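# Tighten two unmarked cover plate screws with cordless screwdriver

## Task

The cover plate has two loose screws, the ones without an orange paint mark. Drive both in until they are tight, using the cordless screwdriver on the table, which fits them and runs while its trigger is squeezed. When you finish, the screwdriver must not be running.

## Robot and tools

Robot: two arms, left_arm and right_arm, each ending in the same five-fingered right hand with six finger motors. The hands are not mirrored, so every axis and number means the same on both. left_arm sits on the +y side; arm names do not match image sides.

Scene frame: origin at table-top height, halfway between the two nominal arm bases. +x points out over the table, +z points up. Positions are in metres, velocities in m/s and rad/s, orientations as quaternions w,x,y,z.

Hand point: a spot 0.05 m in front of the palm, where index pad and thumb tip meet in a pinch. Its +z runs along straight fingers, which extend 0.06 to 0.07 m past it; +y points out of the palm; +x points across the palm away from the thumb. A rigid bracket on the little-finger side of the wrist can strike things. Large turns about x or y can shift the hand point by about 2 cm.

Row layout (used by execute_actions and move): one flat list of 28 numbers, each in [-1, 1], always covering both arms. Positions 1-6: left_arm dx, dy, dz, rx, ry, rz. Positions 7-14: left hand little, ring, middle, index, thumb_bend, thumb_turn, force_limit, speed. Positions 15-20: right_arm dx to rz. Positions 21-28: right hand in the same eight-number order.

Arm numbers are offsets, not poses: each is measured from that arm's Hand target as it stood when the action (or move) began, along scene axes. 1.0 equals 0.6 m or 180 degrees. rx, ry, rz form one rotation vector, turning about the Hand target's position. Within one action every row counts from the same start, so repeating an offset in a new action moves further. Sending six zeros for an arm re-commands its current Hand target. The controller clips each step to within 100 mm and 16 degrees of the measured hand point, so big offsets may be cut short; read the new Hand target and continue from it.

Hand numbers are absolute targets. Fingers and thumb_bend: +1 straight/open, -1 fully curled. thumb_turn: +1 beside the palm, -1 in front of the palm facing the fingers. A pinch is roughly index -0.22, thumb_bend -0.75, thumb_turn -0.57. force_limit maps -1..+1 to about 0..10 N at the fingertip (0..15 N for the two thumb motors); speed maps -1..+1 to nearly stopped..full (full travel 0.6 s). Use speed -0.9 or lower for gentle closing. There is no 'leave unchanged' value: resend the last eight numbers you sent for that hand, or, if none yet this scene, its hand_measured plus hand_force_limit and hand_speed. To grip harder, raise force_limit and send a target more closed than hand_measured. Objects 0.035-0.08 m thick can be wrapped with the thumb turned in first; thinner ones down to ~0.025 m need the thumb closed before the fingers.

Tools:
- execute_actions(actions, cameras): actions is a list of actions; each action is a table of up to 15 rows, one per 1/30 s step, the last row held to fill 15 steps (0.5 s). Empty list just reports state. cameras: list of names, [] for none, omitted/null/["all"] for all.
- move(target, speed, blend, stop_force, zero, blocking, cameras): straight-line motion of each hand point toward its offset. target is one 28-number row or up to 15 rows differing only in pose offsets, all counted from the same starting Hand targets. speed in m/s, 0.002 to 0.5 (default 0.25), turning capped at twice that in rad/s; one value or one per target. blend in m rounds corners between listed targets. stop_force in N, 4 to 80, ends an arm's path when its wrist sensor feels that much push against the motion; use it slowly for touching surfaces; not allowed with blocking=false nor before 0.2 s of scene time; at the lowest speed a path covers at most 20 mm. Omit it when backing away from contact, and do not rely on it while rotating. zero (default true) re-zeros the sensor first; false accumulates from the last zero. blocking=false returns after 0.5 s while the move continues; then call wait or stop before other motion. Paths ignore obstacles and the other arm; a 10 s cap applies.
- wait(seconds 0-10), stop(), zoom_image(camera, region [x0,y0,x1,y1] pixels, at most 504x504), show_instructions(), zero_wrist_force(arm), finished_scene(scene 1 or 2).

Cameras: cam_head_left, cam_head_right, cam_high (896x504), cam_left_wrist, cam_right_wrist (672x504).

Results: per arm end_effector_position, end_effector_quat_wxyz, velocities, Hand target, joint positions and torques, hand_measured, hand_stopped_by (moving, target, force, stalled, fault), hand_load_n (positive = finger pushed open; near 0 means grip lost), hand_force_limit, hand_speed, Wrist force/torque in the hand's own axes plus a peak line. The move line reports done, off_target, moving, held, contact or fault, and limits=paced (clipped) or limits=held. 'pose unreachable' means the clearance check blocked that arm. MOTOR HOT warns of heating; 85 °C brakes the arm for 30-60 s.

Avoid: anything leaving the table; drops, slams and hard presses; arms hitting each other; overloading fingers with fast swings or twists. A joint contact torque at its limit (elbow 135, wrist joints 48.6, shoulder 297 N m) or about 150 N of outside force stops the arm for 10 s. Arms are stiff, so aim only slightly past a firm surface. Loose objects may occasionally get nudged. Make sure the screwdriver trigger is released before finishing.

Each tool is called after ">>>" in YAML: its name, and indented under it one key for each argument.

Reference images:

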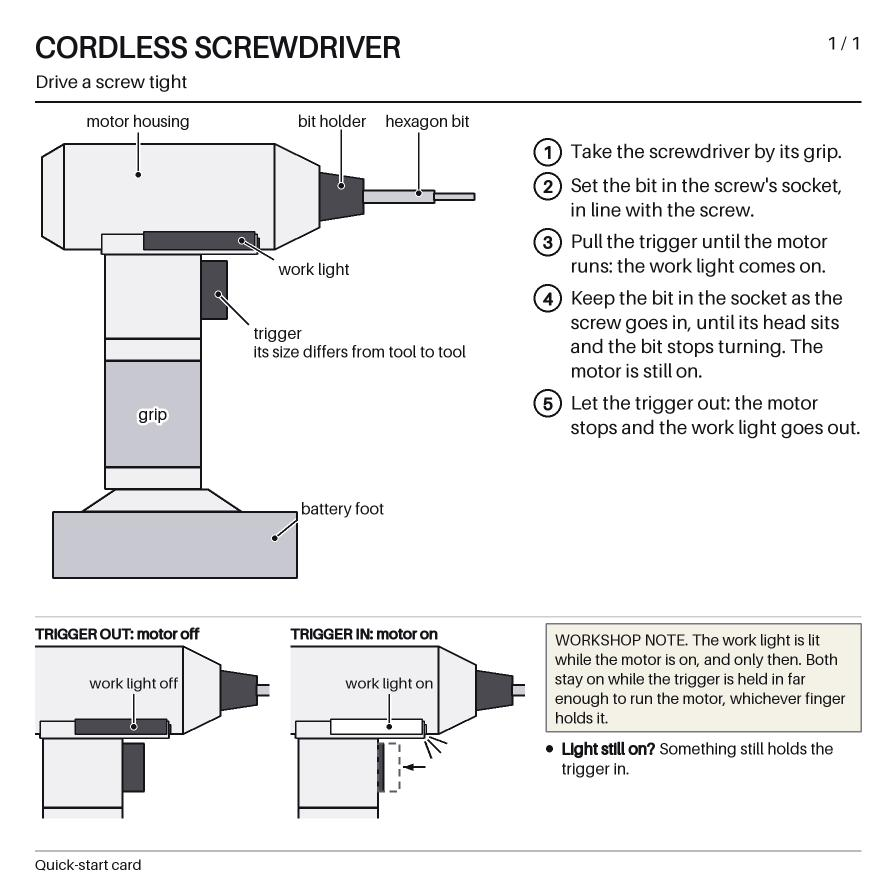

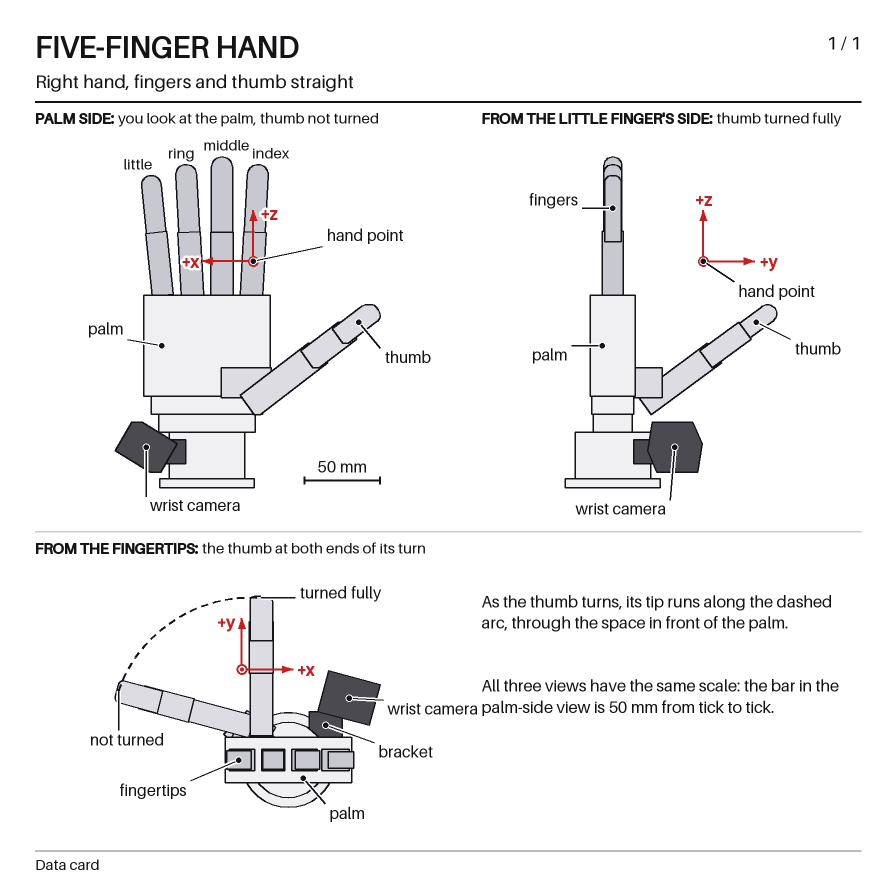

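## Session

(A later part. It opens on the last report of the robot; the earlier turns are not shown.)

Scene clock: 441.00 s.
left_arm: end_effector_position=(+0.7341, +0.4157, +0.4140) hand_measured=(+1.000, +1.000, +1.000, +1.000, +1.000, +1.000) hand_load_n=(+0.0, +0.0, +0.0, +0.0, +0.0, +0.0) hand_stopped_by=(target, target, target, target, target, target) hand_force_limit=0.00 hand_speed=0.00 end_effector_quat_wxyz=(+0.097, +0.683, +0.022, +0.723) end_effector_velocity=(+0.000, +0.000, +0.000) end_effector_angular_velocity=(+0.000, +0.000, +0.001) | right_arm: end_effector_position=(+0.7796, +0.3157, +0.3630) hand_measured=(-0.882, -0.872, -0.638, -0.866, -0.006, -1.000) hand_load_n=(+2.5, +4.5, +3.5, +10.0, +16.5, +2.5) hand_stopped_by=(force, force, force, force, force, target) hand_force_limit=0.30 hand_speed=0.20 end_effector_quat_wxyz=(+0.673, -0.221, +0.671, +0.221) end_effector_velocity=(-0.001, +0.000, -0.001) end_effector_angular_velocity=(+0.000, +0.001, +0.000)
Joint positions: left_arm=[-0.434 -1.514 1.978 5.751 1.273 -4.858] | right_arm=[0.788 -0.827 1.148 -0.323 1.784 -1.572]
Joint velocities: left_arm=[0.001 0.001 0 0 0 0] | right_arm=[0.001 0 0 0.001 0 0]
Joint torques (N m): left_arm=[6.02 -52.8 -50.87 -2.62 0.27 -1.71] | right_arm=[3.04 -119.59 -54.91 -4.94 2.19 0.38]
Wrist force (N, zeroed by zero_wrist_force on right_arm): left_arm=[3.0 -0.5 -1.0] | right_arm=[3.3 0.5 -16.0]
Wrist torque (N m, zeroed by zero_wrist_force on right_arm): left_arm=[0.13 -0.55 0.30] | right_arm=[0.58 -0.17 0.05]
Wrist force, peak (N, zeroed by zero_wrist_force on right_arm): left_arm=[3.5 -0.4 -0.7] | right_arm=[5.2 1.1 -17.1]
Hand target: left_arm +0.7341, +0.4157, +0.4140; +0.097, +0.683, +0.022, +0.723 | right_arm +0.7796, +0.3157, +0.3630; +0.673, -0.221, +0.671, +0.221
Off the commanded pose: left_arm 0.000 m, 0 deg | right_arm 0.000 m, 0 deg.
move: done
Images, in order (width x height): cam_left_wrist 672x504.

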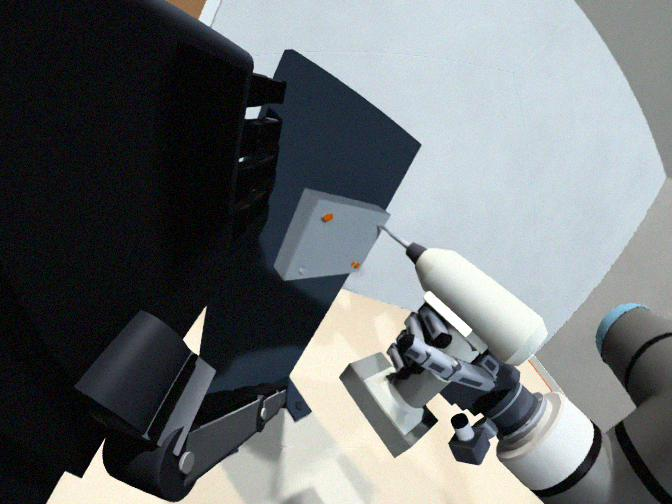

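>>> move:
  target: [0,0,0,0,0,0,1,1,1,1,1,1,0,0,-0.00268,-0.00198,0,0,0,0,-0.98,-0.98,-0.98,-0.55,-0.98,-1,0.3,0.2]
  speed: 0.01
  cameras: ["cam_left_wrist"]

>>> move:
  target: [0,0,0,0,0,0,1,1,1,1,1,1,0,0,0,0,0,0,0,0,-0.98,-0.98,-0.98,-0.3,-0.98,-1,0.3,0.2]
  speed: 0.01
  cameras: ["cam_left_wrist"]

Scene clock: 442.63 s.
left_arm: end_effector_position=(+0.7341, +0.4157, +0.4140) hand_measured=(+1.000, +1.000, +1.000, +1.000, +1.000, +1.000) hand_load_n=(+0.0, +0.0, +0.0, +0.0, +0.0, +0.0) hand_stopped_by=(target, target, target, target, target, target) hand_force_limit=0.00 hand_speed=0.00 end_effector_quat_wxyz=(+0.097, +0.683, +0.022, +0.723) end_effector_velocity=(+0.000, +0.001, +0.000) end_effector_angular_velocity=(+0.001, -0.001, +0.001) | right_arm: end_effector_position=(+0.7779, +0.3145, +0.3630) hand_measured=(-0.882, -0.872, -0.638, -0.550, -0.006, -1.000) hand_load_n=(+3.5, +6.0, +4.5, +0.0, +14.5, +3.0) hand_stopped_by=(force, force, force, target, force, target) hand_force_limit=0.30 hand_speed=0.20 end_effector_quat_wxyz=(+0.673, -0.221, +0.671, +0.221) end_effector_velocity=(+0.000, +0.000, -0.002) end_effector_angular_velocity=(+0.000, +0.001, +0.000)
Joint positions: left_arm=[-0.434 -1.514 1.978 5.751 1.273 -4.858] | right_arm=[0.788 -0.831 1.154 -0.326 1.784 -1.572]
Joint velocities: left_arm=[0.001 0 0 0 0 0.001] | right_arm=[0 0.001 0 -0.001 0 0]
Joint torques (N m): left_arm=[8.46 -53.76 -50.17 -1.92 -0.18 -1.68] | right_arm=[14.29 -116.05 -47.26 -6.06 2.18 0.24]
Wrist force (N, zeroed by zero_wrist_force on right_arm): left_arm=[3.1 -0.1 -0.8] | right_arm=[0.3 -0.1 -0.5]
Wrist torque (N m, zeroed by zero_wrist_force on right_arm): left_arm=[0.16 -0.57 0.32] | right_arm=[0.02 -0.02 0.02]
Wrist force, peak (N, zeroed by zero_wrist_force on right_arm): left_arm=[3.5 -0.2 -0.5] | right_arm=[3.3 0.5 -16.5]
Hand target: left_arm +0.7341, +0.4157, +0.4140; +0.097, +0.683, +0.022, +0.723 | right_arm +0.7779, +0.3145, +0.3630; +0.673, -0.221, +0.671, +0.221
Off the commanded pose: left_arm 0.000 m, 0 deg | right_arm 0.000 m, 0 deg.
move: done
Images, in order (width x height): cam_left_wrist 672x504.

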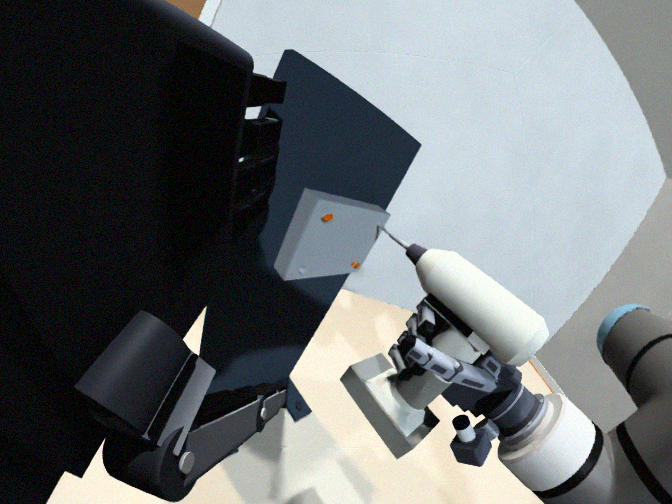

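Scene clock: 443.33 s.
left_arm: end_effector_position=(+0.7341, +0.4157, +0.4140) hand_measured=(+1.000, +1.000, +1.000, +1.000, +1.000, +1.000) hand_load_n=(+0.0, +0.0, +0.0, +0.0, +0.0, +0.0) hand_stopped_by=(target, target, target, target, target, target) hand_force_limit=0.00 hand_speed=0.00 end_effector_quat_wxyz=(+0.097, +0.683, +0.022, +0.723) end_effector_velocity=(+0.000, +0.000, +0.000) end_effector_angular_velocity=(-0.001, +0.000, -0.001) | right_arm: end_effector_position=(+0.7779, +0.3145, +0.3630) hand_measured=(-0.882, -0.872, -0.638, -0.300, -0.006, -1.000) hand_load_n=(+3.5, +6.0, +4.5, +0.0, +14.5, +3.5) hand_stopped_by=(force, force, force, target, force, target) hand_force_limit=0.30 hand_speed=0.20 end_effector_quat_wxyz=(+0.673, -0.221, +0.671, +0.221) end_effector_velocity=(+0.000, +0.000, +0.000) end_effector_angular_velocity=(+0.000, +0.000, +0.000)
Joint positions: left_arm=[-0.434 -1.514 1.978 5.751 1.273 -4.858] | right_arm=[0.788 -0.831 1.154 -0.326 1.784 -1.572]
Joint velocities: left_arm=[0 0 0 0 0 -0.001] | right_arm=[0 0 0 -0.001 0 0]
Joint torques (N m): left_arm=[6.63 -51.59 -50.4 -2.4 0.34 -1.62] | right_arm=[14.69 -107.56 -52.67 -2.36 2.02 0.19]
Wrist force (N, zeroed by zero_wrist_force on right_arm): left_arm=[3.3 -0.5 -0.7] | right_arm=[0.1 0.1 0.0]
Wrist torque (N m, zeroed by zero_wrist_force on right_arm): left_arm=[0.09 -0.61 0.31] | right_arm=[0.02 -0.01 0.01]
Wrist force, peak (N, zeroed by zero_wrist_force on right_arm): left_arm=[3.3 -0.5 -0.7] | right_arm=[-0.2 0.1 -0.8]
Hand target: left_arm +0.7341, +0.4157, +0.4140; +0.097, +0.683, +0.022, +0.723 | right_arm +0.7779, +0.3145, +0.3630; +0.673, -0.221, +0.671, +0.221
Off the commanded pose: left_arm 0.000 m, 0 deg | right_arm 0.000 m, 0 deg.
move: done
Images, in order (width x height): cam_left_wrist 672x504.

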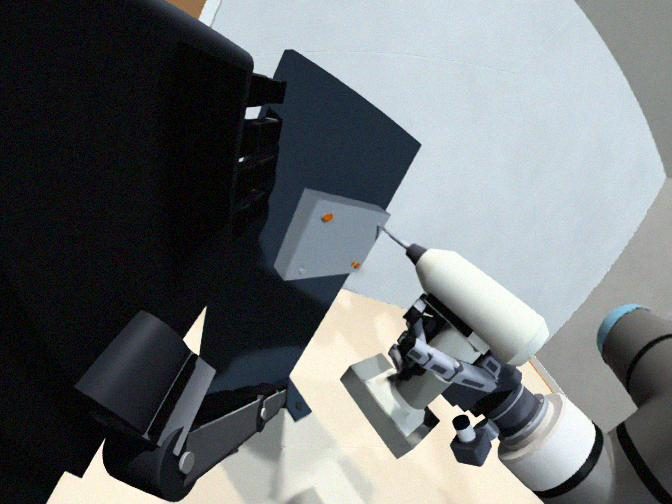

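>>> move:
  target: [0,0,0,0,0,0,1,1,1,1,1,1,0,0,0,0,0,0,0,0,-0.98,-0.98,-0.98,-0.72,-0.98,-1,0.3,0.2]
  speed: 0.01
  cameras: ["cam_left_wrist"]

>>> move:
  target: [0,0,0,0,0,0,1,1,1,1,1,1,0,0,0,0,0,0,0,0,-0.98,-0.98,-0.98,-0.8,-0.98,-1,0.3,0.2]
  speed: 0.01
  cameras: ["cam_left_wrist"]

Scene clock: 444.20 s.
left_arm: end_effector_position=(+0.7341, +0.4157, +0.4140) hand_measured=(+1.000, +1.000, +1.000, +1.000, +1.000, +1.000) hand_load_n=(+0.0, +0.0, +0.0, +0.0, +0.0, +0.0) hand_stopped_by=(target, target, target, target, target, target) hand_force_limit=0.00 hand_speed=0.00 end_effector_quat_wxyz=(+0.097, +0.683, +0.022, +0.723) end_effector_velocity=(+0.000, +0.001, -0.001) end_effector_angular_velocity=(+0.002, +0.001, +0.001) | right_arm: end_effector_position=(+0.7779, +0.3145, +0.3630) hand_measured=(-0.882, -0.872, -0.638, -0.720, -0.006, -1.000) hand_load_n=(+3.5, +6.0, +4.5, +2.5, +14.5, +3.0) hand_stopped_by=(force, force, force, target, force, target) hand_force_limit=0.30 hand_speed=0.20 end_effector_quat_wxyz=(+0.673, -0.221, +0.671, +0.221) end_effector_velocity=(+0.000, +0.000, +0.000) end_effector_angular_velocity=(+0.000, +0.000, +0.000)
Joint positions: left_arm=[-0.434 -1.514 1.978 5.751 1.273 -4.858] | right_arm=[0.788 -0.831 1.154 -0.326 1.784 -1.572]
Joint velocities: left_arm=[0.001 0 0 0.001 0 0.001] | right_arm=[0 0 0 0.001 0 0]
Joint torques (N m): left_arm=[6.33 -53.86 -49.33 -2.66 -0.3 -1.8] | right_arm=[14.3 -105.39 -51.27 -1.85 1.74 0]
Wrist force (N, zeroed by zero_wrist_force on right_arm): left_arm=[2.8 -0.2 -0.9] | right_arm=[0.0 0.2 0.0]
Wrist torque (N m, zeroed by zero_wrist_force on right_arm): left_arm=[0.14 -0.53 0.30] | right_arm=[0.03 -0.01 0.01]
Wrist force, peak (N, zeroed by zero_wrist_force on right_arm): left_arm=[3.3 -0.4 -0.9] | right_arm=[0.5 0.3 -0.5]
Hand target: left_arm +0.7341, +0.4157, +0.4140; +0.097, +0.683, +0.022, +0.723 | right_arm +0.7779, +0.3145, +0.3630; +0.673, -0.221, +0.671, +0.221
Off the commanded pose: left_arm 0.000 m, 0 deg | right_arm 0.000 m, 0 deg.
move: done
Images, in order (width x height): cam_left_wrist 672x504.

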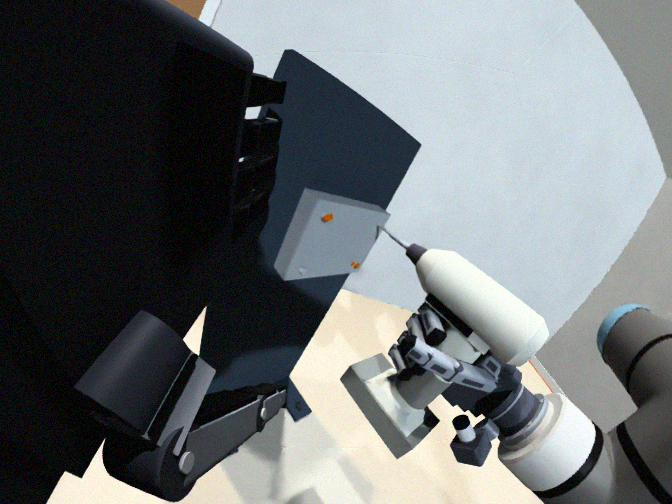

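Scene clock: 444.90 s.
left_arm: end_effector_position=(+0.7341, +0.4157, +0.4140) hand_measured=(+1.000, +1.000, +1.000, +1.000, +1.000, +1.000) hand_load_n=(+0.0, +0.0, +0.0, +0.0, +0.0, +0.0) hand_stopped_by=(target, target, target, target, target, target) hand_force_limit=0.00 hand_speed=0.00 end_effector_quat_wxyz=(+0.097, +0.683, +0.022, +0.723) end_effector_velocity=(+0.000, +0.000, -0.001) end_effector_angular_velocity=(+0.002, +0.000, +0.000) | right_arm: end_effector_position=(+0.7779, +0.3145, +0.3630) hand_measured=(-0.882, -0.872, -0.638, -0.798, -0.006, -1.000) hand_load_n=(+3.5, +6.0, +4.5, +4.5, +14.5, +3.0) hand_stopped_by=(force, force, force, target, force, target) hand_force_limit=0.30 hand_speed=0.20 end_effector_quat_wxyz=(+0.673, -0.221, +0.671, +0.221) end_effector_velocity=(+0.000, +0.000, -0.002) end_effector_angular_velocity=(-0.002, +0.002, +0.000)
Joint positions: left_arm=[-0.434 -1.514 1.978 5.751 1.273 -4.858] | right_arm=[0.788 -0.831 1.154 -0.326 1.784 -1.572]
Joint velocities: left_arm=[0 0.001 0 0 0 0.002] | right_arm=[0 0.001 0 0.002 0 0]
Joint torques (N m): left_arm=[7.08 -53.18 -51.34 -2.72 0.07 -1.46] | right_arm=[14.44 -105.73 -49.86 -2.03 1.64 -0.32]
Wrist force (N, zeroed by zero_wrist_force on right_arm): left_arm=[2.9 -0.5 -0.7] | right_arm=[0.1 0.3 -0.3]
Wrist torque (N m, zeroed by zero_wrist_force on right_arm): left_arm=[0.10 -0.54 0.29] | right_arm=[0.06 -0.01 0.01]
Wrist force, peak (N, zeroed by zero_wrist_force on right_arm): left_arm=[3.3 -0.3 -0.8] | right_arm=[0.3 0.2 -0.7]
Hand target: left_arm +0.7341, +0.4157, +0.4140; +0.097, +0.683, +0.022, +0.723 | right_arm +0.7779, +0.3145, +0.3630; +0.673, -0.221, +0.671, +0.221
Off the commanded pose: left_arm 0.000 m, 0 deg | right_arm 0.000 m, 0 deg.
move: done
Images, in order (width x height): cam_left_wrist 672x504.

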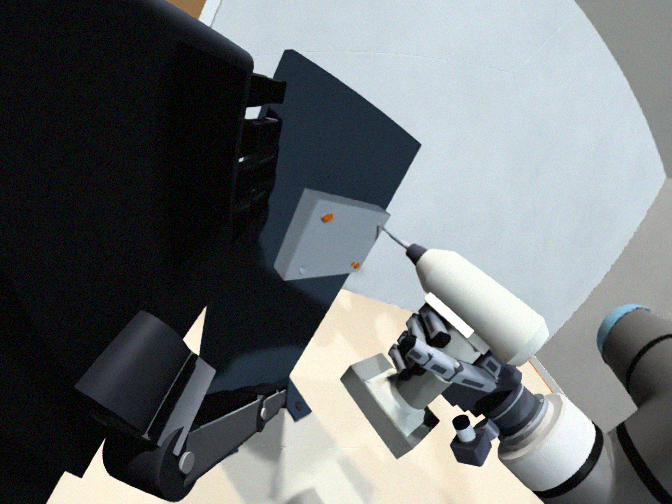

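>>> move:
  target:
    - [0,0,0,0,0,0,1,1,1,1,1,1,0,0,0.00055,-0.00075,0,0,0,0,-0.98,-0.98,-0.98,-0.9,-0.98,-1,0.3,0.2]
    - [0,0,0,0,0,0,1,1,1,1,1,1,0,0,0.00591,0.00321,0,0,0,0,-0.98,-0.98,-0.98,-0.9,-0.98,-1,0.3,0.2]
  speed: [0.003,0.002]
  stop_force: 4
  zero: false
  cameras: []

>>> move:
  target:
    - [0,0,0,0,0,0,1,1,1,1,1,1,0,0,-0.00134,-0.00099,0,0,0,0,-0.98,-0.98,-0.98,-0.9,-0.98,-1,0.3,0.2]
    - [0,0,0,0,0,0,1,1,1,1,1,1,0,0,-0.00134,-0.00099,0.0005,0,0,0,-0.98,-0.98,-0.98,-0.9,-0.98,-1,0.3,0.2]
    - [0,0,0,0,0,0,1,1,1,1,1,1,0,0,0.00402,0.00297,0.0005,0,0,0,-0.98,-0.98,-0.98,-0.9,-0.98,-1,0.3,0.2]
  speed: [0.005,0.003,0.002]
  stop_force: 4
  zero: false
  cameras: []

>>> move:
  target:
    - [0,0,0,0,0,0,1,1,1,1,1,1,0,0,-0.00134,-0.00099,0,0,0,0,-0.98,-0.98,-0.98,-0.9,-0.98,-1,0.3,0.2]
    - [0,0,0,0,0,0,1,1,1,1,1,1,0,0,-0.00164,-0.00059,0,0,0,0,-0.98,-0.98,-0.98,-0.9,-0.98,-1,0.3,0.2]
    - [0,0,0,0,0,0,1,1,1,1,1,1,0,0,0.00372,0.00337,0,0,0,0,-0.98,-0.98,-0.98,-0.9,-0.98,-1,0.3,0.2]
  speed: [0.005,0.003,0.002]
  stop_force: 4
  zero: false
  cameras: []

>>> move:
  target:
    - [0,0,0,0,0,0,1,1,1,1,1,1,0,0,-0.00134,-0.00099,0,0,0,0,-0.98,-0.98,-0.98,-0.9,-0.98,-1,0.3,0.2]
    - [0,0,0,0,0,0,1,1,1,1,1,1,0,0,-0.00134,-0.00099,-0.0005,0,0,0,-0.98,-0.98,-0.98,-0.9,-0.98,-1,0.3,0.2]
    - [0,0,0,0,0,0,1,1,1,1,1,1,0,0,0.00402,0.00297,-0.0005,0,0,0,-0.98,-0.98,-0.98,-0.9,-0.98,-1,0.3,0.2]
  speed: [0.005,0.003,0.002]
  stop_force: 4
  zero: false
  cameras: []

Scene clock: 447.53 s.
left_arm: end_effector_position=(+0.7341, +0.4157, +0.4140) hand_measured=(+1.000, +1.000, +1.000, +1.000, +1.000, +1.000) hand_load_n=(+0.0, +0.0, +0.0, +0.0, +0.0, +0.0) hand_stopped_by=(target, target, target, target, target, target) hand_force_limit=0.00 hand_speed=0.00 end_effector_quat_wxyz=(+0.097, +0.683, +0.022, +0.723) end_effector_velocity=(+0.000, +0.002, +0.000) end_effector_angular_velocity=(+0.001, +0.000, +0.003) | right_arm: end_effector_position=(+0.7795, +0.3149, +0.3630) hand_measured=(-0.882, -0.872, -0.638, -0.856, -0.006, -1.000) hand_load_n=(+3.5, +5.5, +4.0, +7.5, +16.0, +3.0) hand_stopped_by=(force, force, force, force, force, target) hand_force_limit=0.30 hand_speed=0.20 end_effector_quat_wxyz=(+0.673, -0.221, +0.671, +0.221) end_effector_velocity=(+0.000, +0.000, -0.001) end_effector_angular_velocity=(-0.001, +0.001, +0.000)
Joint positions: left_arm=[-0.434 -1.514 1.978 5.751 1.273 -4.858] | right_arm=[0.787 -0.829 1.151 -0.324 1.783 -1.572]
Joint velocities: left_arm=[0.002 0 0 0 -0.001 0.001] | right_arm=[0 0.001 0 0 0 0]
Joint torques (N m): left_arm=[4.74 -52.09 -50.49 -2.68 0.53 -2.03] | right_arm=[-6.35 -120.19 -43.08 -6.04 1.17 -0.2]
Wrist force (N, zeroed by zero_wrist_force on right_arm): left_arm=[2.9 -0.3 -0.5] | right_arm=[-1.0 -0.1 -2.8]
Wrist torque (N m, zeroed by zero_wrist_force on right_arm): left_arm=[0.11 -0.55 0.29] | right_arm=[0.14 -0.16 -0.05]
Wrist force, peak (N, zeroed by zero_wrist_force on right_arm): left_arm=[3.4 -0.1 -0.7] | right_arm=[-0.2 0.2 -7.2]
Hand target: left_arm +0.7341, +0.4157, +0.4140; +0.097, +0.683, +0.022, +0.723 | right_arm +0.7795, +0.3149, +0.3630; +0.673, -0.221, +0.671, +0.221
Off the commanded pose: left_arm 0.000 m, 0 deg | right_arm 0.003 m, 0 deg.
move: contact (right_arm); path passed 1 of 2 targets
No camera images: "cameras" was empty.

Scene clock: 449.50 s.
left_arm: end_effector_position=(+0.7341, +0.4157, +0.4140) hand_measured=(+1.000, +1.000, +1.000, +1.000, +1.000, +1.000) hand_load_n=(+0.0, +0.0, +0.0, +0.0, -0.5, +0.0) hand_stopped_by=(target, target, target, target, target, target) hand_force_limit=0.00 hand_speed=0.00 end_effector_quat_wxyz=(+0.097, +0.683, +0.022, +0.723) end_effector_velocity=(+0.000, +0.000, +0.000) end_effector_angular_velocity=(+0.000, +0.000, +0.000) | right_arm: end_effector_position=(+0.7794, +0.3151, +0.3633) hand_measured=(-0.882, -0.872, -0.638, -0.856, -0.006, -1.000) hand_load_n=(+3.0, +5.0, +4.0, +7.5, +16.0, +3.0) hand_stopped_by=(force, force, force, force, force, target) hand_force_limit=0.30 hand_speed=0.20 end_effector_quat_wxyz=(+0.673, -0.221, +0.671, +0.221) end_effector_velocity=(+0.000, +0.000, -0.001) end_effector_angular_velocity=(-0.001, +0.001, +0.000)
Joint positions: left_arm=[-0.434 -1.514 1.978 5.751 1.273 -4.858] | right_arm=[0.787 -0.829 1.15 -0.324 1.783 -1.572]
Joint velocities: left_arm=[0 0 0 0 0 0] | right_arm=[0 0 0 0.001 0 0]
Joint torques (N m): left_arm=[3.81 -50.76 -49.45 -3.06 -0.05 -1.7] | right_arm=[2.87 -121.18 -47.51 -5.38 1.16 -0.34]
Wrist force (N, zeroed by zero_wrist_force on right_arm): left_arm=[3.1 -0.3 -0.8] | right_arm=[1.1 0.3 -4.8]
Wrist torque (N m, zeroed by zero_wrist_force on right_arm): left_arm=[0.14 -0.57 0.31] | right_arm=[0.20 -0.01 0.03]
Wrist force, peak (N, zeroed by zero_wrist_force on right_arm): left_arm=[3.3 -0.3 -0.7] | right_arm=[1.8 0.5 -12.0]
Hand target: left_arm +0.7341, +0.4157, +0.4140; +0.097, +0.683, +0.022, +0.723 | right_arm +0.7794, +0.3151, +0.3633; +0.673, -0.221, +0.671, +0.221
Off the commanded pose: left_arm 0.000 m, 0 deg | right_arm 0.003 m, 0 deg.
move: contact (right_arm); path passed 2 of 3 targets
No camera images: "cameras" was empty.

Scene clock: 451.37 s.
left_arm: end_effector_position=(+0.7341, +0.4157, +0.4140) hand_measured=(+1.000, +1.000, +1.000, +1.000, +1.000, +1.000) hand_load_n=(+0.0, +0.0, +0.0, +0.0, +0.0, +0.0) hand_stopped_by=(target, target, target, target, target, target) hand_force_limit=0.00 hand_speed=0.00 end_effector_quat_wxyz=(+0.097, +0.683, +0.022, +0.723) end_effector_velocity=(+0.000, -0.001, +0.000) end_effector_angular_velocity=(-0.001, +0.000, +0.000) | right_arm: end_effector_position=(+0.7792, +0.3154, +0.3633) hand_measured=(-0.882, -0.872, -0.638, -0.856, -0.006, -1.000) hand_load_n=(+2.5, +5.0, +4.0, +7.5, +16.0, +3.0) hand_stopped_by=(force, force, force, force, force, target) hand_force_limit=0.30 hand_speed=0.20 end_effector_quat_wxyz=(+0.673, -0.221, +0.671, +0.221) end_effector_velocity=(+0.000, +0.000, -0.001) end_effector_angular_velocity=(-0.001, +0.001, +0.000)
Joint positions: left_arm=[-0.434 -1.514 1.978 5.751 1.273 -4.858] | right_arm=[0.788 -0.828 1.15 -0.323 1.784 -1.572]
Joint velocities: left_arm=[-0.001 0.001 0 0 -0.001 -0.001] | right_arm=[0 0.001 0 0 0 0]
Joint torques (N m): left_arm=[4.52 -53.03 -49.64 -2.92 0.08 -1.27] | right_arm=[11.34 -123.62 -44.17 -6.26 0.86 -0.4]
Wrist force (N, zeroed by zero_wrist_force on right_arm): left_arm=[3.0 -0.3 -0.8] | right_arm=[0.7 -0.9 -4.8]
Wrist torque (N m, zeroed by zero_wrist_force on right_arm): left_arm=[0.13 -0.56 0.30] | right_arm=[0.34 -0.06 0.07]
Wrist force, peak (N, zeroed by zero_wrist_force on right_arm): left_arm=[3.2 -0.5 -1.1] | right_arm=[1.7 -1.2 -9.8]
Hand target: left_arm +0.7341, +0.4157, +0.4140; +0.097, +0.683, +0.022, +0.723 | right_arm +0.7791, +0.3154, +0.3633; +0.673, -0.221, +0.671, +0.221
Off the commanded pose: left_arm 0.000 m, 0 deg | right_arm 0.003 m, 0 deg.
move: contact (right_arm); path passed 2 of 3 targets
No camera images: "cameras" was empty.

Scene clock: 453.37 s.
left_arm: end_effector_position=(+0.7341, +0.4157, +0.4140) hand_measured=(+1.000, +1.000, +1.000, +1.000, +1.000, +1.000) hand_load_n=(+0.0, +0.0, +0.0, +0.0, +0.0, +0.0) hand_stopped_by=(target, target, target, target, target, target) hand_force_limit=0.00 hand_speed=0.00 end_effector_quat_wxyz=(+0.097, +0.683, +0.022, +0.723) end_effector_velocity=(+0.000, +0.001, +0.000) end_effector_angular_velocity=(+0.002, +0.000, +0.002) | right_arm: end_effector_position=(+0.7793, +0.3155, +0.3630) hand_measured=(-0.882, -0.872, -0.638, -0.856, -0.006, -1.000) hand_load_n=(+3.0, +5.0, +4.0, +7.0, +16.5, +2.5) hand_stopped_by=(force, force, force, force, force, target) hand_force_limit=0.30 hand_speed=0.20 end_effector_quat_wxyz=(+0.673, -0.221, +0.671, +0.221) end_effector_velocity=(+0.000, +0.000, +0.002) end_effector_angular_velocity=(+0.002, -0.002, +0.000)
Joint positions: left_arm=[-0.434 -1.514 1.978 5.751 1.273 -4.858] | right_arm=[0.788 -0.828 1.149 -0.324 1.784 -1.572]
Joint velocities: left_arm=[0.001 0 0 0.001 0 0.002] | right_arm=[0 -0.001 0 -0.001 0 0]
Joint torques (N m): left_arm=[7.02 -50.47 -50.1 -2.63 0.43 -1.34] | right_arm=[8.1 -121.76 -43.78 -6.34 1.11 -0.54]
Wrist force (N, zeroed by zero_wrist_force on right_arm): left_arm=[3.1 -0.1 -0.3] | right_arm=[0.2 -1.0 -6.1]
Wrist torque (N m, zeroed by zero_wrist_force on right_arm): left_arm=[0.13 -0.59 0.32] | right_arm=[0.33 -0.13 0.03]
Wrist force, peak (N, zeroed by zero_wrist_force on right_arm): left_arm=[3.4 -0.3 -0.9] | right_arm=[0.6 -0.6 -9.9]
Hand target: left_arm +0.7341, +0.4157, +0.4140; +0.097, +0.683, +0.022, +0.723 | right_arm +0.7792, +0.3156, +0.3630; +0.673, -0.221, +0.671, +0.221
Off the commanded pose: left_arm 0.000 m, 0 deg | right_arm 0.003 m, 0 deg.
move: contact (right_arm); path passed 2 of 3 targets
No camera images: "cameras" was empty.

>>> move:
  target:
    - [0,0,0,0,0,0,1,1,1,1,1,1,0,0,-0.00134,-0.00099,0,0,0,0,-0.98,-0.98,-0.98,-0.76,-0.98,-1,0.3,0.2]
    - [0,0,0,0,0,0,1,1,1,1,1,1,0,0,-0.00079,-0.00173,0,0,0,0,-0.98,-0.98,-0.98,-0.76,-0.98,-1,0.3,0.2]
    - [0,0,0,0,0,0,1,1,1,1,1,1,0,0,0.00457,0.00223,0,0,0,0,-0.98,-0.98,-0.98,-0.76,-0.98,-1,0.3,0.2]
  speed: 0.004
  stop_force: 6
  zero: false
  cameras: ["cam_left_wrist"]

Scene clock: 455.73 s.
left_arm: end_effector_position=(+0.7341, +0.4157, +0.4140) hand_measured=(+1.000, +1.000, +1.000, +1.000, +1.000, +1.000) hand_load_n=(+0.0, +0.0, +0.0, +0.0, +0.0, +0.0) hand_stopped_by=(target, target, target, target, target, target) hand_force_limit=0.00 hand_speed=0.00 end_effector_quat_wxyz=(+0.097, +0.683, +0.022, +0.723) end_effector_velocity=(+0.000, +0.001, +0.000) end_effector_angular_velocity=(+0.001, +0.000, +0.001) | right_arm: end_effector_position=(+0.7796, +0.3152, +0.3631) hand_measured=(-0.882, -0.872, -0.638, -0.760, -0.006, -1.000) hand_load_n=(+3.5, +5.5, +4.0, +3.0, +15.5, +3.0) hand_stopped_by=(force, force, force, target, force, target) hand_force_limit=0.30 hand_speed=0.20 end_effector_quat_wxyz=(+0.673, -0.221, +0.671, +0.221) end_effector_velocity=(+0.000, +0.000, -0.003) end_effector_angular_velocity=(-0.001, +0.001, +0.000)
Joint positions: left_arm=[-0.434 -1.514 1.978 5.751 1.273 -4.858] | right_arm=[0.787 -0.828 1.15 -0.324 1.783 -1.572]
Joint velocities: left_arm=[0.001 0 0 0.001 0 0.001] | right_arm=[0 0.002 0 -0.001 0 0]
Joint torques (N m): left_arm=[5.71 -54.27 -50.19 -2.91 0.15 -1.83] | right_arm=[5.12 -122.69 -40.93 -6.21 0.52 -0.36]
Wrist force (N, zeroed by zero_wrist_force on right_arm): left_arm=[2.7 -0.2 -0.6] | right_arm=[-1.2 -1.5 0.0]
Wrist torque (N m, zeroed by zero_wrist_force on right_arm): left_arm=[0.13 -0.52 0.29] | right_arm=[0.19 -0.04 0.00]
Wrist force, peak (N, zeroed by zero_wrist_force on right_arm): left_arm=[3.3 -0.3 -0.9] | right_arm=[-0.3 -2.4 -6.3]
Hand target: left_arm +0.7341, +0.4157, +0.4140; +0.097, +0.683, +0.022, +0.723 | right_arm +0.7796, +0.3152, +0.3631; +0.673, -0.221, +0.671, +0.221
Off the commanded pose: left_arm 0.000 m, 0 deg | right_arm 0.003 m, 0 deg.
move: contact (right_arm); path passed 2 of 3 targets
Images, in order (width x height): cam_left_wrist 672x504.

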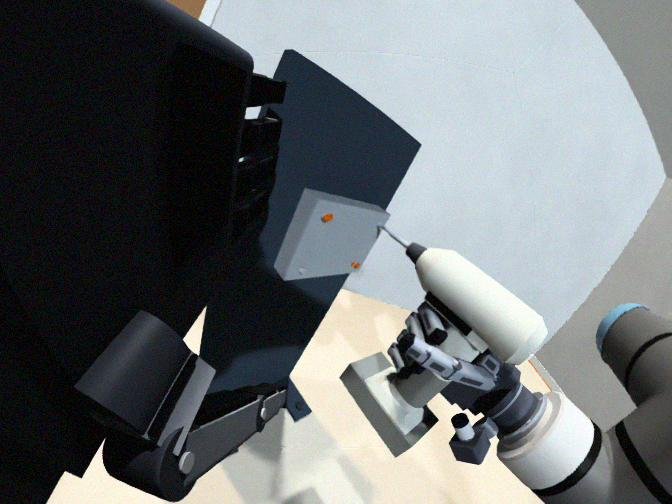

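>>> move:
  target: [0,0,0,0,0,0,1,1,1,1,1,1,0,0,0.00402,0.00297,0,0,0,0,-0.98,-0.98,-0.98,-0.76,-0.98,-1,0.3,0.2]
  speed: 0.003
  stop_force: 6
  zero: false
  cameras: []

>>> zoom_image:
  camera: "cam_left_wrist"
  region: [372, 215, 452, 275]

Scene clock: 456.83 s.
left_arm: end_effector_position=(+0.7341, +0.4157, +0.4140) hand_measured=(+1.000, +1.000, +1.000, +1.000, +1.000, +1.000) hand_load_n=(+0.0, +0.0, +0.0, +0.0, +0.0, +0.0) hand_stopped_by=(target, target, target, target, target, target) hand_force_limit=0.00 hand_speed=0.00 end_effector_quat_wxyz=(+0.097, +0.683, +0.022, +0.723) end_effector_velocity=(+0.000, -0.001, +0.000) end_effector_angular_velocity=(-0.001, -0.001, +0.000) | right_arm: end_effector_position=(+0.7799, +0.3155, +0.3632) hand_measured=(-0.882, -0.872, -0.638, -0.760, -0.006, -1.000) hand_load_n=(+3.0, +5.5, +4.0, +3.0, +16.0, +3.0) hand_stopped_by=(force, force, force, target, force, target) hand_force_limit=0.30 hand_speed=0.20 end_effector_quat_wxyz=(+0.673, -0.221, +0.671, +0.221) end_effector_velocity=(+0.000, +0.000, -0.002) end_effector_angular_velocity=(-0.001, +0.001, +0.000)
Joint positions: left_arm=[-0.434 -1.514 1.978 5.751 1.273 -4.858] | right_arm=[0.787 -0.827 1.148 -0.323 1.783 -1.572]
Joint velocities: left_arm=[-0.001 0 0 -0.001 0 0] | right_arm=[0 0.001 0 0 0 0]
Joint torques (N m): left_arm=[4.82 -51.91 -50.69 -2.94 0.29 -1.73] | right_arm=[-1.95 -124.01 -42.08 -6.68 -0.31 -0.36]
Wrist force (N, zeroed by zero_wrist_force on right_arm): left_arm=[3.3 -0.3 -0.4] | right_arm=[0.1 -2.3 -2.5]
Wrist torque (N m, zeroed by zero_wrist_force on right_arm): left_arm=[0.12 -0.62 0.32] | right_arm=[0.37 -0.12 0.10]
Wrist force, peak (N, zeroed by zero_wrist_force on right_arm): left_arm=[3.3 -0.6 -0.9] | right_arm=[1.0 -2.3 -9.3]
Hand target: left_arm +0.7341, +0.4157, +0.4140; +0.097, +0.683, +0.022, +0.723 | right_arm +0.7799, +0.3155, +0.3632; +0.673, -0.221, +0.671, +0.221
Off the commanded pose: left_arm 0.000 m, 0 deg | right_arm 0.003 m, 0 deg.
move: contact (right_arm)
No camera images: "cameras" was empty.

Scaled by 6.300 from the camera's 672x504 image, which has a finer 960x720 frame.

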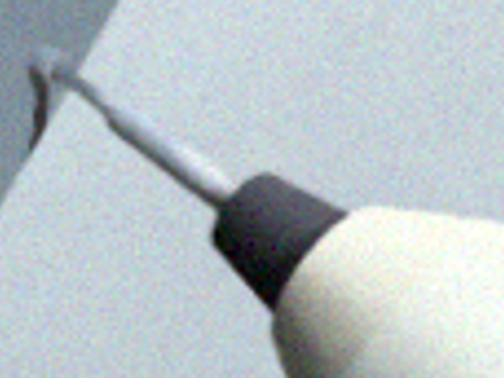

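>>> execute_actions:
  actions:
    - [[0,0,0,0,0,0,1,1,1,1,1,1,0,0,0.0007,0.0005,0,0,0,0,-0.98,-0.98,-0.98,-0.82,-0.98,-1,0.3,0.0]]
  cameras: ["cam_left_wrist"]

>>> zoom_image:
  camera: "cam_left_wrist"
  region: [372, 215, 452, 275]

Scene clock: 457.63 s.
left_arm: end_effector_position=(+0.7341, +0.4157, +0.4140) hand_measured=(+1.000, +1.000, +1.000, +1.000, +1.000, +1.000) hand_load_n=(+0.0, +0.0, +0.0, +0.0, +0.0, +0.0) hand_stopped_by=(target, target, target, target, target, target) hand_force_limit=0.00 hand_speed=0.00 end_effector_quat_wxyz=(+0.097, +0.683, +0.022, +0.723) end_effector_velocity=(+0.000, -0.001, +0.000) end_effector_angular_velocity=(+0.001, +0.000, -0.001) | right_arm: end_effector_position=(+0.7803, +0.3159, +0.3631) hand_measured=(-0.882, -0.872, -0.638, -0.818, -0.006, -1.000) hand_load_n=(+3.0, +4.5, +3.5, +4.0, +16.5, +2.0) hand_stopped_by=(force, force, force, target, force, target) hand_force_limit=0.30 hand_speed=0.00 end_effector_quat_wxyz=(+0.673, -0.221, +0.671, +0.221) end_effector_velocity=(+0.000, +0.000, +0.000) end_effector_angular_velocity=(+0.001, +0.000, +0.000)
Joint positions: left_arm=[-0.434 -1.514 1.978 5.751 1.273 -4.858] | right_arm=[0.787 -0.827 1.147 -0.323 1.783 -1.572]
Joint velocities: left_arm=[-0.001 0 0 0 0 0.001] | right_arm=[0 0 0 0 0 0]
Joint torques (N m): left_arm=[6.62 -53.79 -49.42 -3.15 0 -1.19] | right_arm=[-26.11 -110.04 -64.46 -10.22 0.51 -0.32]
Wrist force (N, zeroed by zero_wrist_force on right_arm): left_arm=[2.9 -0.1 -0.6] | right_arm=[6.0 1.2 -27.7]
Wrist torque (N m, zeroed by zero_wrist_force on right_arm): left_arm=[0.15 -0.55 0.31] | right_arm=[1.17 -0.14 -0.59]
Wrist force, peak (N, zeroed by zero_wrist_force on right_arm): left_arm=[3.3 -0.5 -1.0] | right_arm=[6.9 0.9 -27.6]
Hand target: left_arm +0.7341, +0.4157, +0.4140; +0.097, +0.683, +0.022, +0.723 | right_arm +0.7804, +0.3158, +0.3632; +0.673, -0.221, +0.671, +0.221
Off the commanded pose: left_arm 0.000 m, 0 deg | right_arm 0.000 m, 0 deg.
Images, in order (width x height): cam_left_wrist 672x504.

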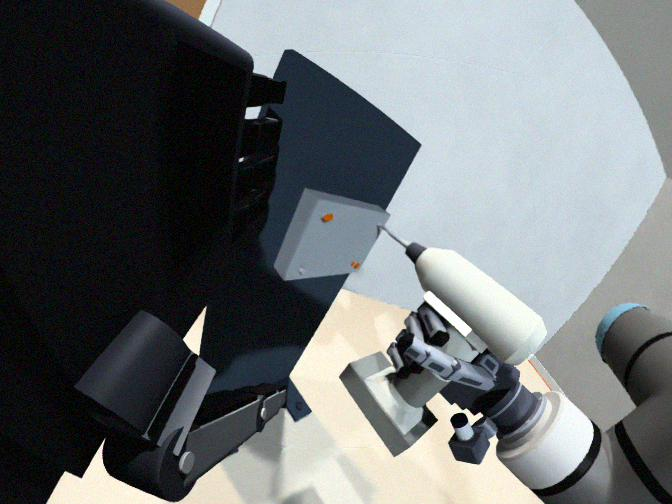

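Scaled by 6.300 from the camera's 672x504 image, which has a finer 960x720 frame.

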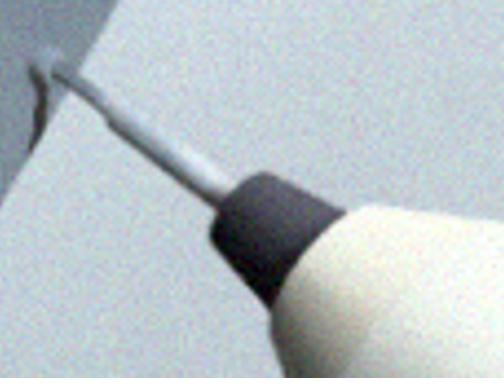

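>>> wait:
  seconds: 0.5
  cameras: []

Scene clock: 458.20 s.
left_arm: end_effector_position=(+0.7341, +0.4157, +0.4140) hand_measured=(+1.000, +1.000, +1.000, +1.000, +1.000, +1.000) hand_load_n=(+0.0, +0.0, +0.0, +0.0, +0.0, +0.0) hand_stopped_by=(target, target, target, target, target, target) hand_force_limit=0.00 hand_speed=0.00 end_effector_quat_wxyz=(+0.097, +0.683, +0.022, +0.723) end_effector_velocity=(+0.000, +0.000, +0.000) end_effector_angular_velocity=(+0.000, +0.000, +0.000) | right_arm: end_effector_position=(+0.7804, +0.3158, +0.3632) hand_measured=(-0.882, -0.872, -0.638, -0.818, -0.006, -1.000) hand_load_n=(+2.5, +4.5, +3.0, +4.0, +16.5, +2.0) hand_stopped_by=(force, force, force, target, force, target) hand_force_limit=0.30 hand_speed=0.00 end_effector_quat_wxyz=(+0.673, -0.221, +0.671, +0.221) end_effector_velocity=(+0.000, +0.000, -0.001) end_effector_angular_velocity=(+0.000, +0.000, +0.000)
Joint positions: left_arm=[-0.434 -1.514 1.978 5.751 1.273 -4.858] | right_arm=[0.787 -0.827 1.147 -0.323 1.783 -1.572]
Joint velocities: left_arm=[0 0 0 0 -0.001 0] | right_arm=[0 0.001 0 -0.001 0 0]
Joint torques (N m): left_arm=[5.45 -52.84 -50.68 -3.06 -0.02 -1.12] | right_arm=[-27.18 -108.24 -64.7 -11.01 1.5 -0.38]
Wrist force (N, zeroed by zero_wrist_force on right_arm): left_arm=[2.9 -0.4 -0.7] | right_arm=[7.0 1.3 -30.4]
Wrist torque (N m, zeroed by zero_wrist_force on right_arm): left_arm=[0.11 -0.56 0.30] | right_arm=[1.26 -0.13 -0.57]
Wrist force, peak (N, zeroed by zero_wrist_force on right_arm): left_arm=[3.3 -0.1 -1.0] | right_arm=[7.0 1.3 -30.4]
Hand target: left_arm +0.7341, +0.4157, +0.4140; +0.097, +0.683, +0.022, +0.723 | right_arm +0.7804, +0.3158, +0.3632; +0.673, -0.221, +0.671, +0.221
Off the commanded pose: left_arm 0.000 m, 0 deg | right_arm 0.000 m, 0 deg.
wait: 0.50 s; at rest by 0.10 s
No camera images: "cameras" was empty.

>>> wait:
  seconds: 1
  cameras: ["cam_left_wrist"]

>>> zoom_image:
  camera: "cam_left_wrist"
  region: [372, 215, 412, 245]

Scene clock: 459.53 s.
left_arm: end_effector_position=(+0.7341, +0.4157, +0.4140) hand_measured=(+1.000, +1.000, +1.000, +1.000, +1.000, +1.000) hand_load_n=(+0.0, +0.0, +0.5, -0.5, +0.0, +0.0) hand_stopped_by=(target, target, target, target, target, target) hand_force_limit=0.00 hand_speed=0.00 end_effector_quat_wxyz=(+0.097, +0.683, +0.022, +0.723) end_effector_velocity=(+0.000, +0.000, +0.000) end_effector_angular_velocity=(+0.001, +0.000, +0.001) | right_arm: end_effector_position=(+0.7804, +0.3158, +0.3632) hand_measured=(-0.882, -0.872, -0.638, -0.818, -0.006, -1.000) hand_load_n=(+3.0, +4.5, +3.5, +4.5, +16.5, +2.0) hand_stopped_by=(force, force, force, target, force, target) hand_force_limit=0.30 hand_speed=0.00 end_effector_quat_wxyz=(+0.673, -0.221, +0.671, +0.221) end_effector_velocity=(+0.000, +0.000, +0.000) end_effector_angular_velocity=(+0.000, +0.000, +0.000)
Joint positions: left_arm=[-0.434 -1.514 1.978 5.751 1.273 -4.858] | right_arm=[0.787 -0.827 1.147 -0.323 1.783 -1.572]
Joint velocities: left_arm=[0 0 0 0 -0.001 0.001] | right_arm=[0 -0.001 0 0.001 0 0]
Joint torques (N m): left_arm=[6.7 -51.92 -50.8 -2.93 0.53 -1.49] | right_arm=[-26.75 -108.81 -64.78 -10.83 1.74 -0.38]
Wrist force (N, zeroed by zero_wrist_force on right_arm): left_arm=[2.9 -0.2 -0.8] | right_arm=[6.9 1.5 -30.4]
Wrist torque (N m, zeroed by zero_wrist_force on right_arm): left_arm=[0.15 -0.54 0.30] | right_arm=[1.27 -0.12 -0.57]
Wrist force, peak (N, zeroed by zero_wrist_force on right_arm): left_arm=[3.4 -0.3 -0.9] | right_arm=[7.2 1.6 -30.8]
Hand target: left_arm +0.7341, +0.4157, +0.4140; +0.097, +0.683, +0.022, +0.723 | right_arm +0.7804, +0.3158, +0.3632; +0.673, -0.221, +0.671, +0.221
Off the commanded pose: left_arm 0.000 m, 0 deg | right_arm 0.000 m, 0 deg.
wait: 1.00 s; at rest from the start
Images, in order (width x height): cam_left_wrist 672x504.

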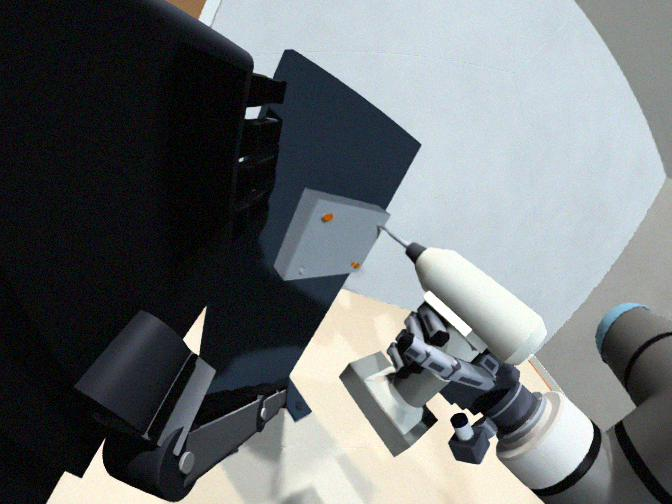

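Scaled by 12.600 from the camera's 672x504 image, which has a finer 960x720 frame.

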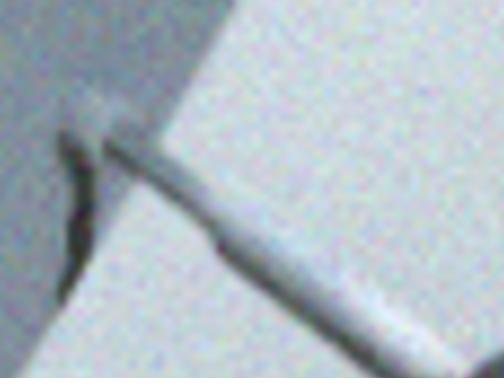

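>>> move:
  target: [0,0,0,0,0,0,1,1,1,1,1,1,0,0,-0.0016,-0.0012,0,0,0,0,-0.98,-0.98,-0.98,-0.82,-0.98,-1,0.3,0.0]
  speed: 0.004
  cameras: []

Scene clock: 460.37 s.
left_arm: end_effector_position=(+0.7341, +0.4157, +0.4140) hand_measured=(+1.000, +1.000, +1.000, +1.000, +1.000, +1.000) hand_load_n=(+0.0, +0.0, +0.0, +0.0, +0.0, +0.0) hand_stopped_by=(target, target, target, target, target, target) hand_force_limit=0.00 hand_speed=0.00 end_effector_quat_wxyz=(+0.097, +0.683, +0.022, +0.723) end_effector_velocity=(+0.000, +0.000, +0.000) end_effector_angular_velocity=(-0.001, -0.001, +0.000) | right_arm: end_effector_position=(+0.7796, +0.3150, +0.3633) hand_measured=(-0.882, -0.872, -0.638, -0.818, -0.006, -1.000) hand_load_n=(+2.5, +5.0, +4.5, +5.0, +15.5, +3.5) hand_stopped_by=(force, force, force, target, force, target) hand_force_limit=0.30 hand_speed=0.00 end_effector_quat_wxyz=(+0.673, -0.221, +0.671, +0.221) end_effector_velocity=(-0.001, +0.000, +0.002) end_effector_angular_velocity=(+0.001, -0.001, +0.001)
Joint positions: left_arm=[-0.434 -1.514 1.978 5.751 1.273 -4.858] | right_arm=[0.787 -0.829 1.15 -0.324 1.783 -1.572]
Joint velocities: left_arm=[0 0 0 -0.001 0 -0.001] | right_arm=[0 -0.002 0 0.001 0 0]
Joint torques (N m): left_arm=[5.01 -50.88 -51.09 -3.08 0.06 -0.87] | right_arm=[17.84 -115.79 -36.44 -3.61 1.32 -0.21]
Wrist force (N, zeroed by zero_wrist_force on right_arm): left_arm=[2.5 -0.3 -0.9] | right_arm=[-4.1 -0.4 10.8]
Wrist torque (N m, zeroed by zero_wrist_force on right_arm): left_arm=[0.14 -0.48 0.28] | right_arm=[-0.39 -0.05 -1.01]
Wrist force, peak (N, zeroed by zero_wrist_force on right_arm): left_arm=[3.3 -0.6 -1.0] | right_arm=[7.2 1.1 -30.9]
Hand target: left_arm +0.7341, +0.4157, +0.4140; +0.097, +0.683, +0.022, +0.723 | right_arm +0.7794, +0.3151, +0.3632; +0.673, -0.221, +0.671, +0.221
Off the commanded pose: left_arm 0.000 m, 0 deg | right_arm 0.000 m, 0 deg.
move: done
No camera images: "cameras" was empty.

>>> move:
  target: [0,0,0,0,0,0,1,1,1,1,1,1,0,0,0.001,0.00075,0,0,0,0,-0.98,-0.98,-0.98,-0.9,-0.98,-1,0.3,0.0]
  speed: 0.004
  cameras: []

>>> wait:
  seconds: 1
  cameras: ["cam_left_wrist"]

>>> zoom_image:
  camera: "cam_left_wrist"
  region: [372, 218, 392, 238]

Scene clock: 461.37 s.
left_arm: end_effector_position=(+0.7341, +0.4157, +0.4140) hand_measured=(+1.000, +1.000, +1.000, +1.000, +1.000, +1.000) hand_load_n=(+0.0, +0.5, +0.0, +0.0, +0.0, +0.0) hand_stopped_by=(target, target, target, target, target, target) hand_force_limit=0.00 hand_speed=0.00 end_effector_quat_wxyz=(+0.097, +0.683, +0.022, +0.723) end_effector_velocity=(+0.000, +0.000, -0.001) end_effector_angular_velocity=(+0.001, +0.001, +0.001) | right_arm: end_effector_position=(+0.7799, +0.3157, +0.3631) hand_measured=(-0.882, -0.872, -0.638, -0.864, -0.006, -1.000) hand_load_n=(+3.0, +5.5, +4.0, +10.5, +16.0, +3.0) hand_stopped_by=(force, force, force, force, force, target) hand_force_limit=0.30 hand_speed=0.00 end_effector_quat_wxyz=(+0.673, -0.221, +0.671, +0.221) end_effector_velocity=(+0.000, +0.000, -0.001) end_effector_angular_velocity=(-0.001, +0.001, +0.000)
Joint positions: left_arm=[-0.434 -1.514 1.978 5.751 1.273 -4.858] | right_arm=[0.787 -0.827 1.148 -0.323 1.783 -1.572]
Joint velocities: left_arm=[0 0.001 0 0 -0.001 0.001] | right_arm=[0 0.001 0 0 0 0]
Joint torques (N m): left_arm=[4.07 -55.73 -49.87 -3.24 -0.07 -1.2] | right_arm=[-14.02 -107.45 -56.48 -3.81 -1.29 -0.54]
Wrist force (N, zeroed by zero_wrist_force on right_arm): left_arm=[3.2 -0.4 -0.9] | right_arm=[1.0 -0.1 -11.9]
Wrist torque (N m, zeroed by zero_wrist_force on right_arm): left_arm=[0.11 -0.59 0.31] | right_arm=[0.60 -0.07 -0.78]
Wrist force, peak (N, zeroed by zero_wrist_force on right_arm): left_arm=[3.6 -0.3 -0.6] | right_arm=[-5.4 -1.3 14.8]
Hand target: left_arm +0.7341, +0.4157, +0.4140; +0.097, +0.683, +0.022, +0.723 | right_arm +0.7800, +0.3156, +0.3632; +0.673, -0.221, +0.671, +0.221
Off the commanded pose: left_arm 0.000 m, 0 deg | right_arm 0.000 m, 0 deg.
move: done
No camera images: "cameras" was empty.

Scene clock: 462.37 s.
left_arm: end_effector_position=(+0.7341, +0.4157, +0.4140) hand_measured=(+1.000, +1.000, +1.000, +1.000, +1.000, +1.000) hand_load_n=(+0.0, +0.0, +0.0, +0.0, +0.0, +0.0) hand_stopped_by=(target, target, target, target, target, target) hand_force_limit=0.00 hand_speed=0.00 end_effector_quat_wxyz=(+0.097, +0.683, +0.022, +0.723) end_effector_velocity=(+0.000, -0.001, +0.000) end_effector_angular_velocity=(+0.000, +0.001, -0.001) | right_arm: end_effector_position=(+0.7800, +0.3156, +0.3632) hand_measured=(-0.882, -0.872, -0.638, -0.864, -0.006, -1.000) hand_load_n=(+3.0, +5.0, +3.5, +10.5, +16.0, +2.5) hand_stopped_by=(force, force, force, force, force, target) hand_force_limit=0.30 hand_speed=0.00 end_effector_quat_wxyz=(+0.673, -0.221, +0.671, +0.221) end_effector_velocity=(+0.000, +0.000, -0.001) end_effector_angular_velocity=(-0.001, +0.001, -0.001)
Joint positions: left_arm=[-0.434 -1.514 1.978 5.751 1.273 -4.858] | right_arm=[0.787 -0.827 1.148 -0.323 1.783 -1.572]
Joint velocities: left_arm=[-0.001 0.001 0 0 0 -0.001] | right_arm=[0 0.001 0 0 0.001 0]
Joint torques (N m): left_arm=[4.57 -52.27 -50.37 -3.38 0.2 -1.5] | right_arm=[-21.06 -119.76 -56.77 -8.46 -0.6 -0.35]
Wrist force (N, zeroed by zero_wrist_force on right_arm): left_arm=[3.1 -0.4 -0.8] | right_arm=[2.4 0.6 -14.6]
Wrist torque (N m, zeroed by zero_wrist_force on right_arm): left_arm=[0.12 -0.57 0.31] | right_arm=[0.59 -0.11 -0.76]
Wrist force, peak (N, zeroed by zero_wrist_force on right_arm): left_arm=[3.2 -0.6 -1.1] | right_arm=[2.4 0.6 -14.6]
Hand target: left_arm +0.7341, +0.4157, +0.4140; +0.097, +0.683, +0.022, +0.723 | right_arm +0.7800, +0.3156, +0.3632; +0.673, -0.221, +0.671, +0.221
Off the commanded pose: left_arm 0.000 m, 0 deg | right_arm 0.000 m, 0 deg.
wait: 1.00 s; at rest by 0.17 s
Images, in order (width x height): cam_left_wrist 672x504.

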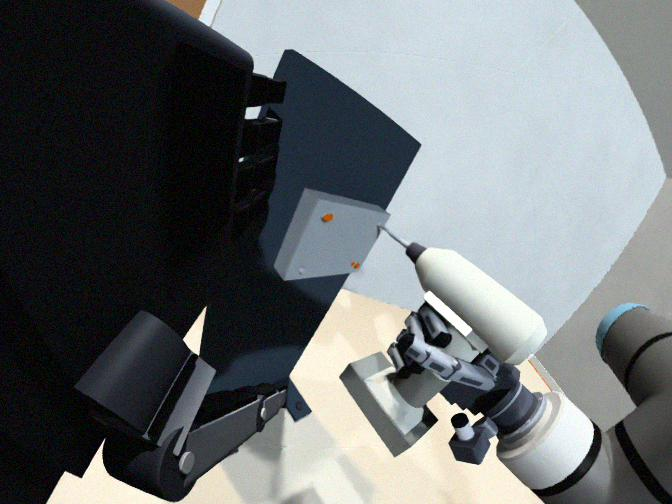

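Scaled by 25.200 from the camera's 672x504 image, which has a finer 960x720 frame.

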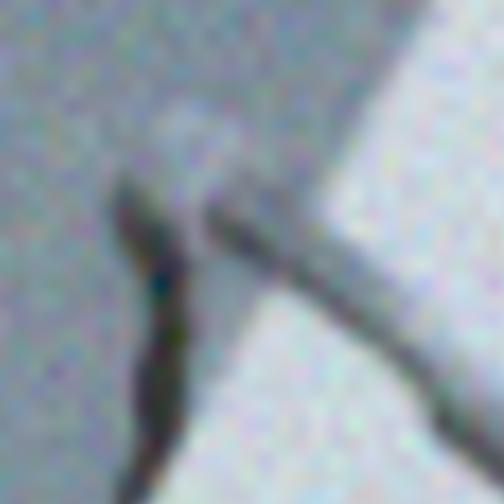

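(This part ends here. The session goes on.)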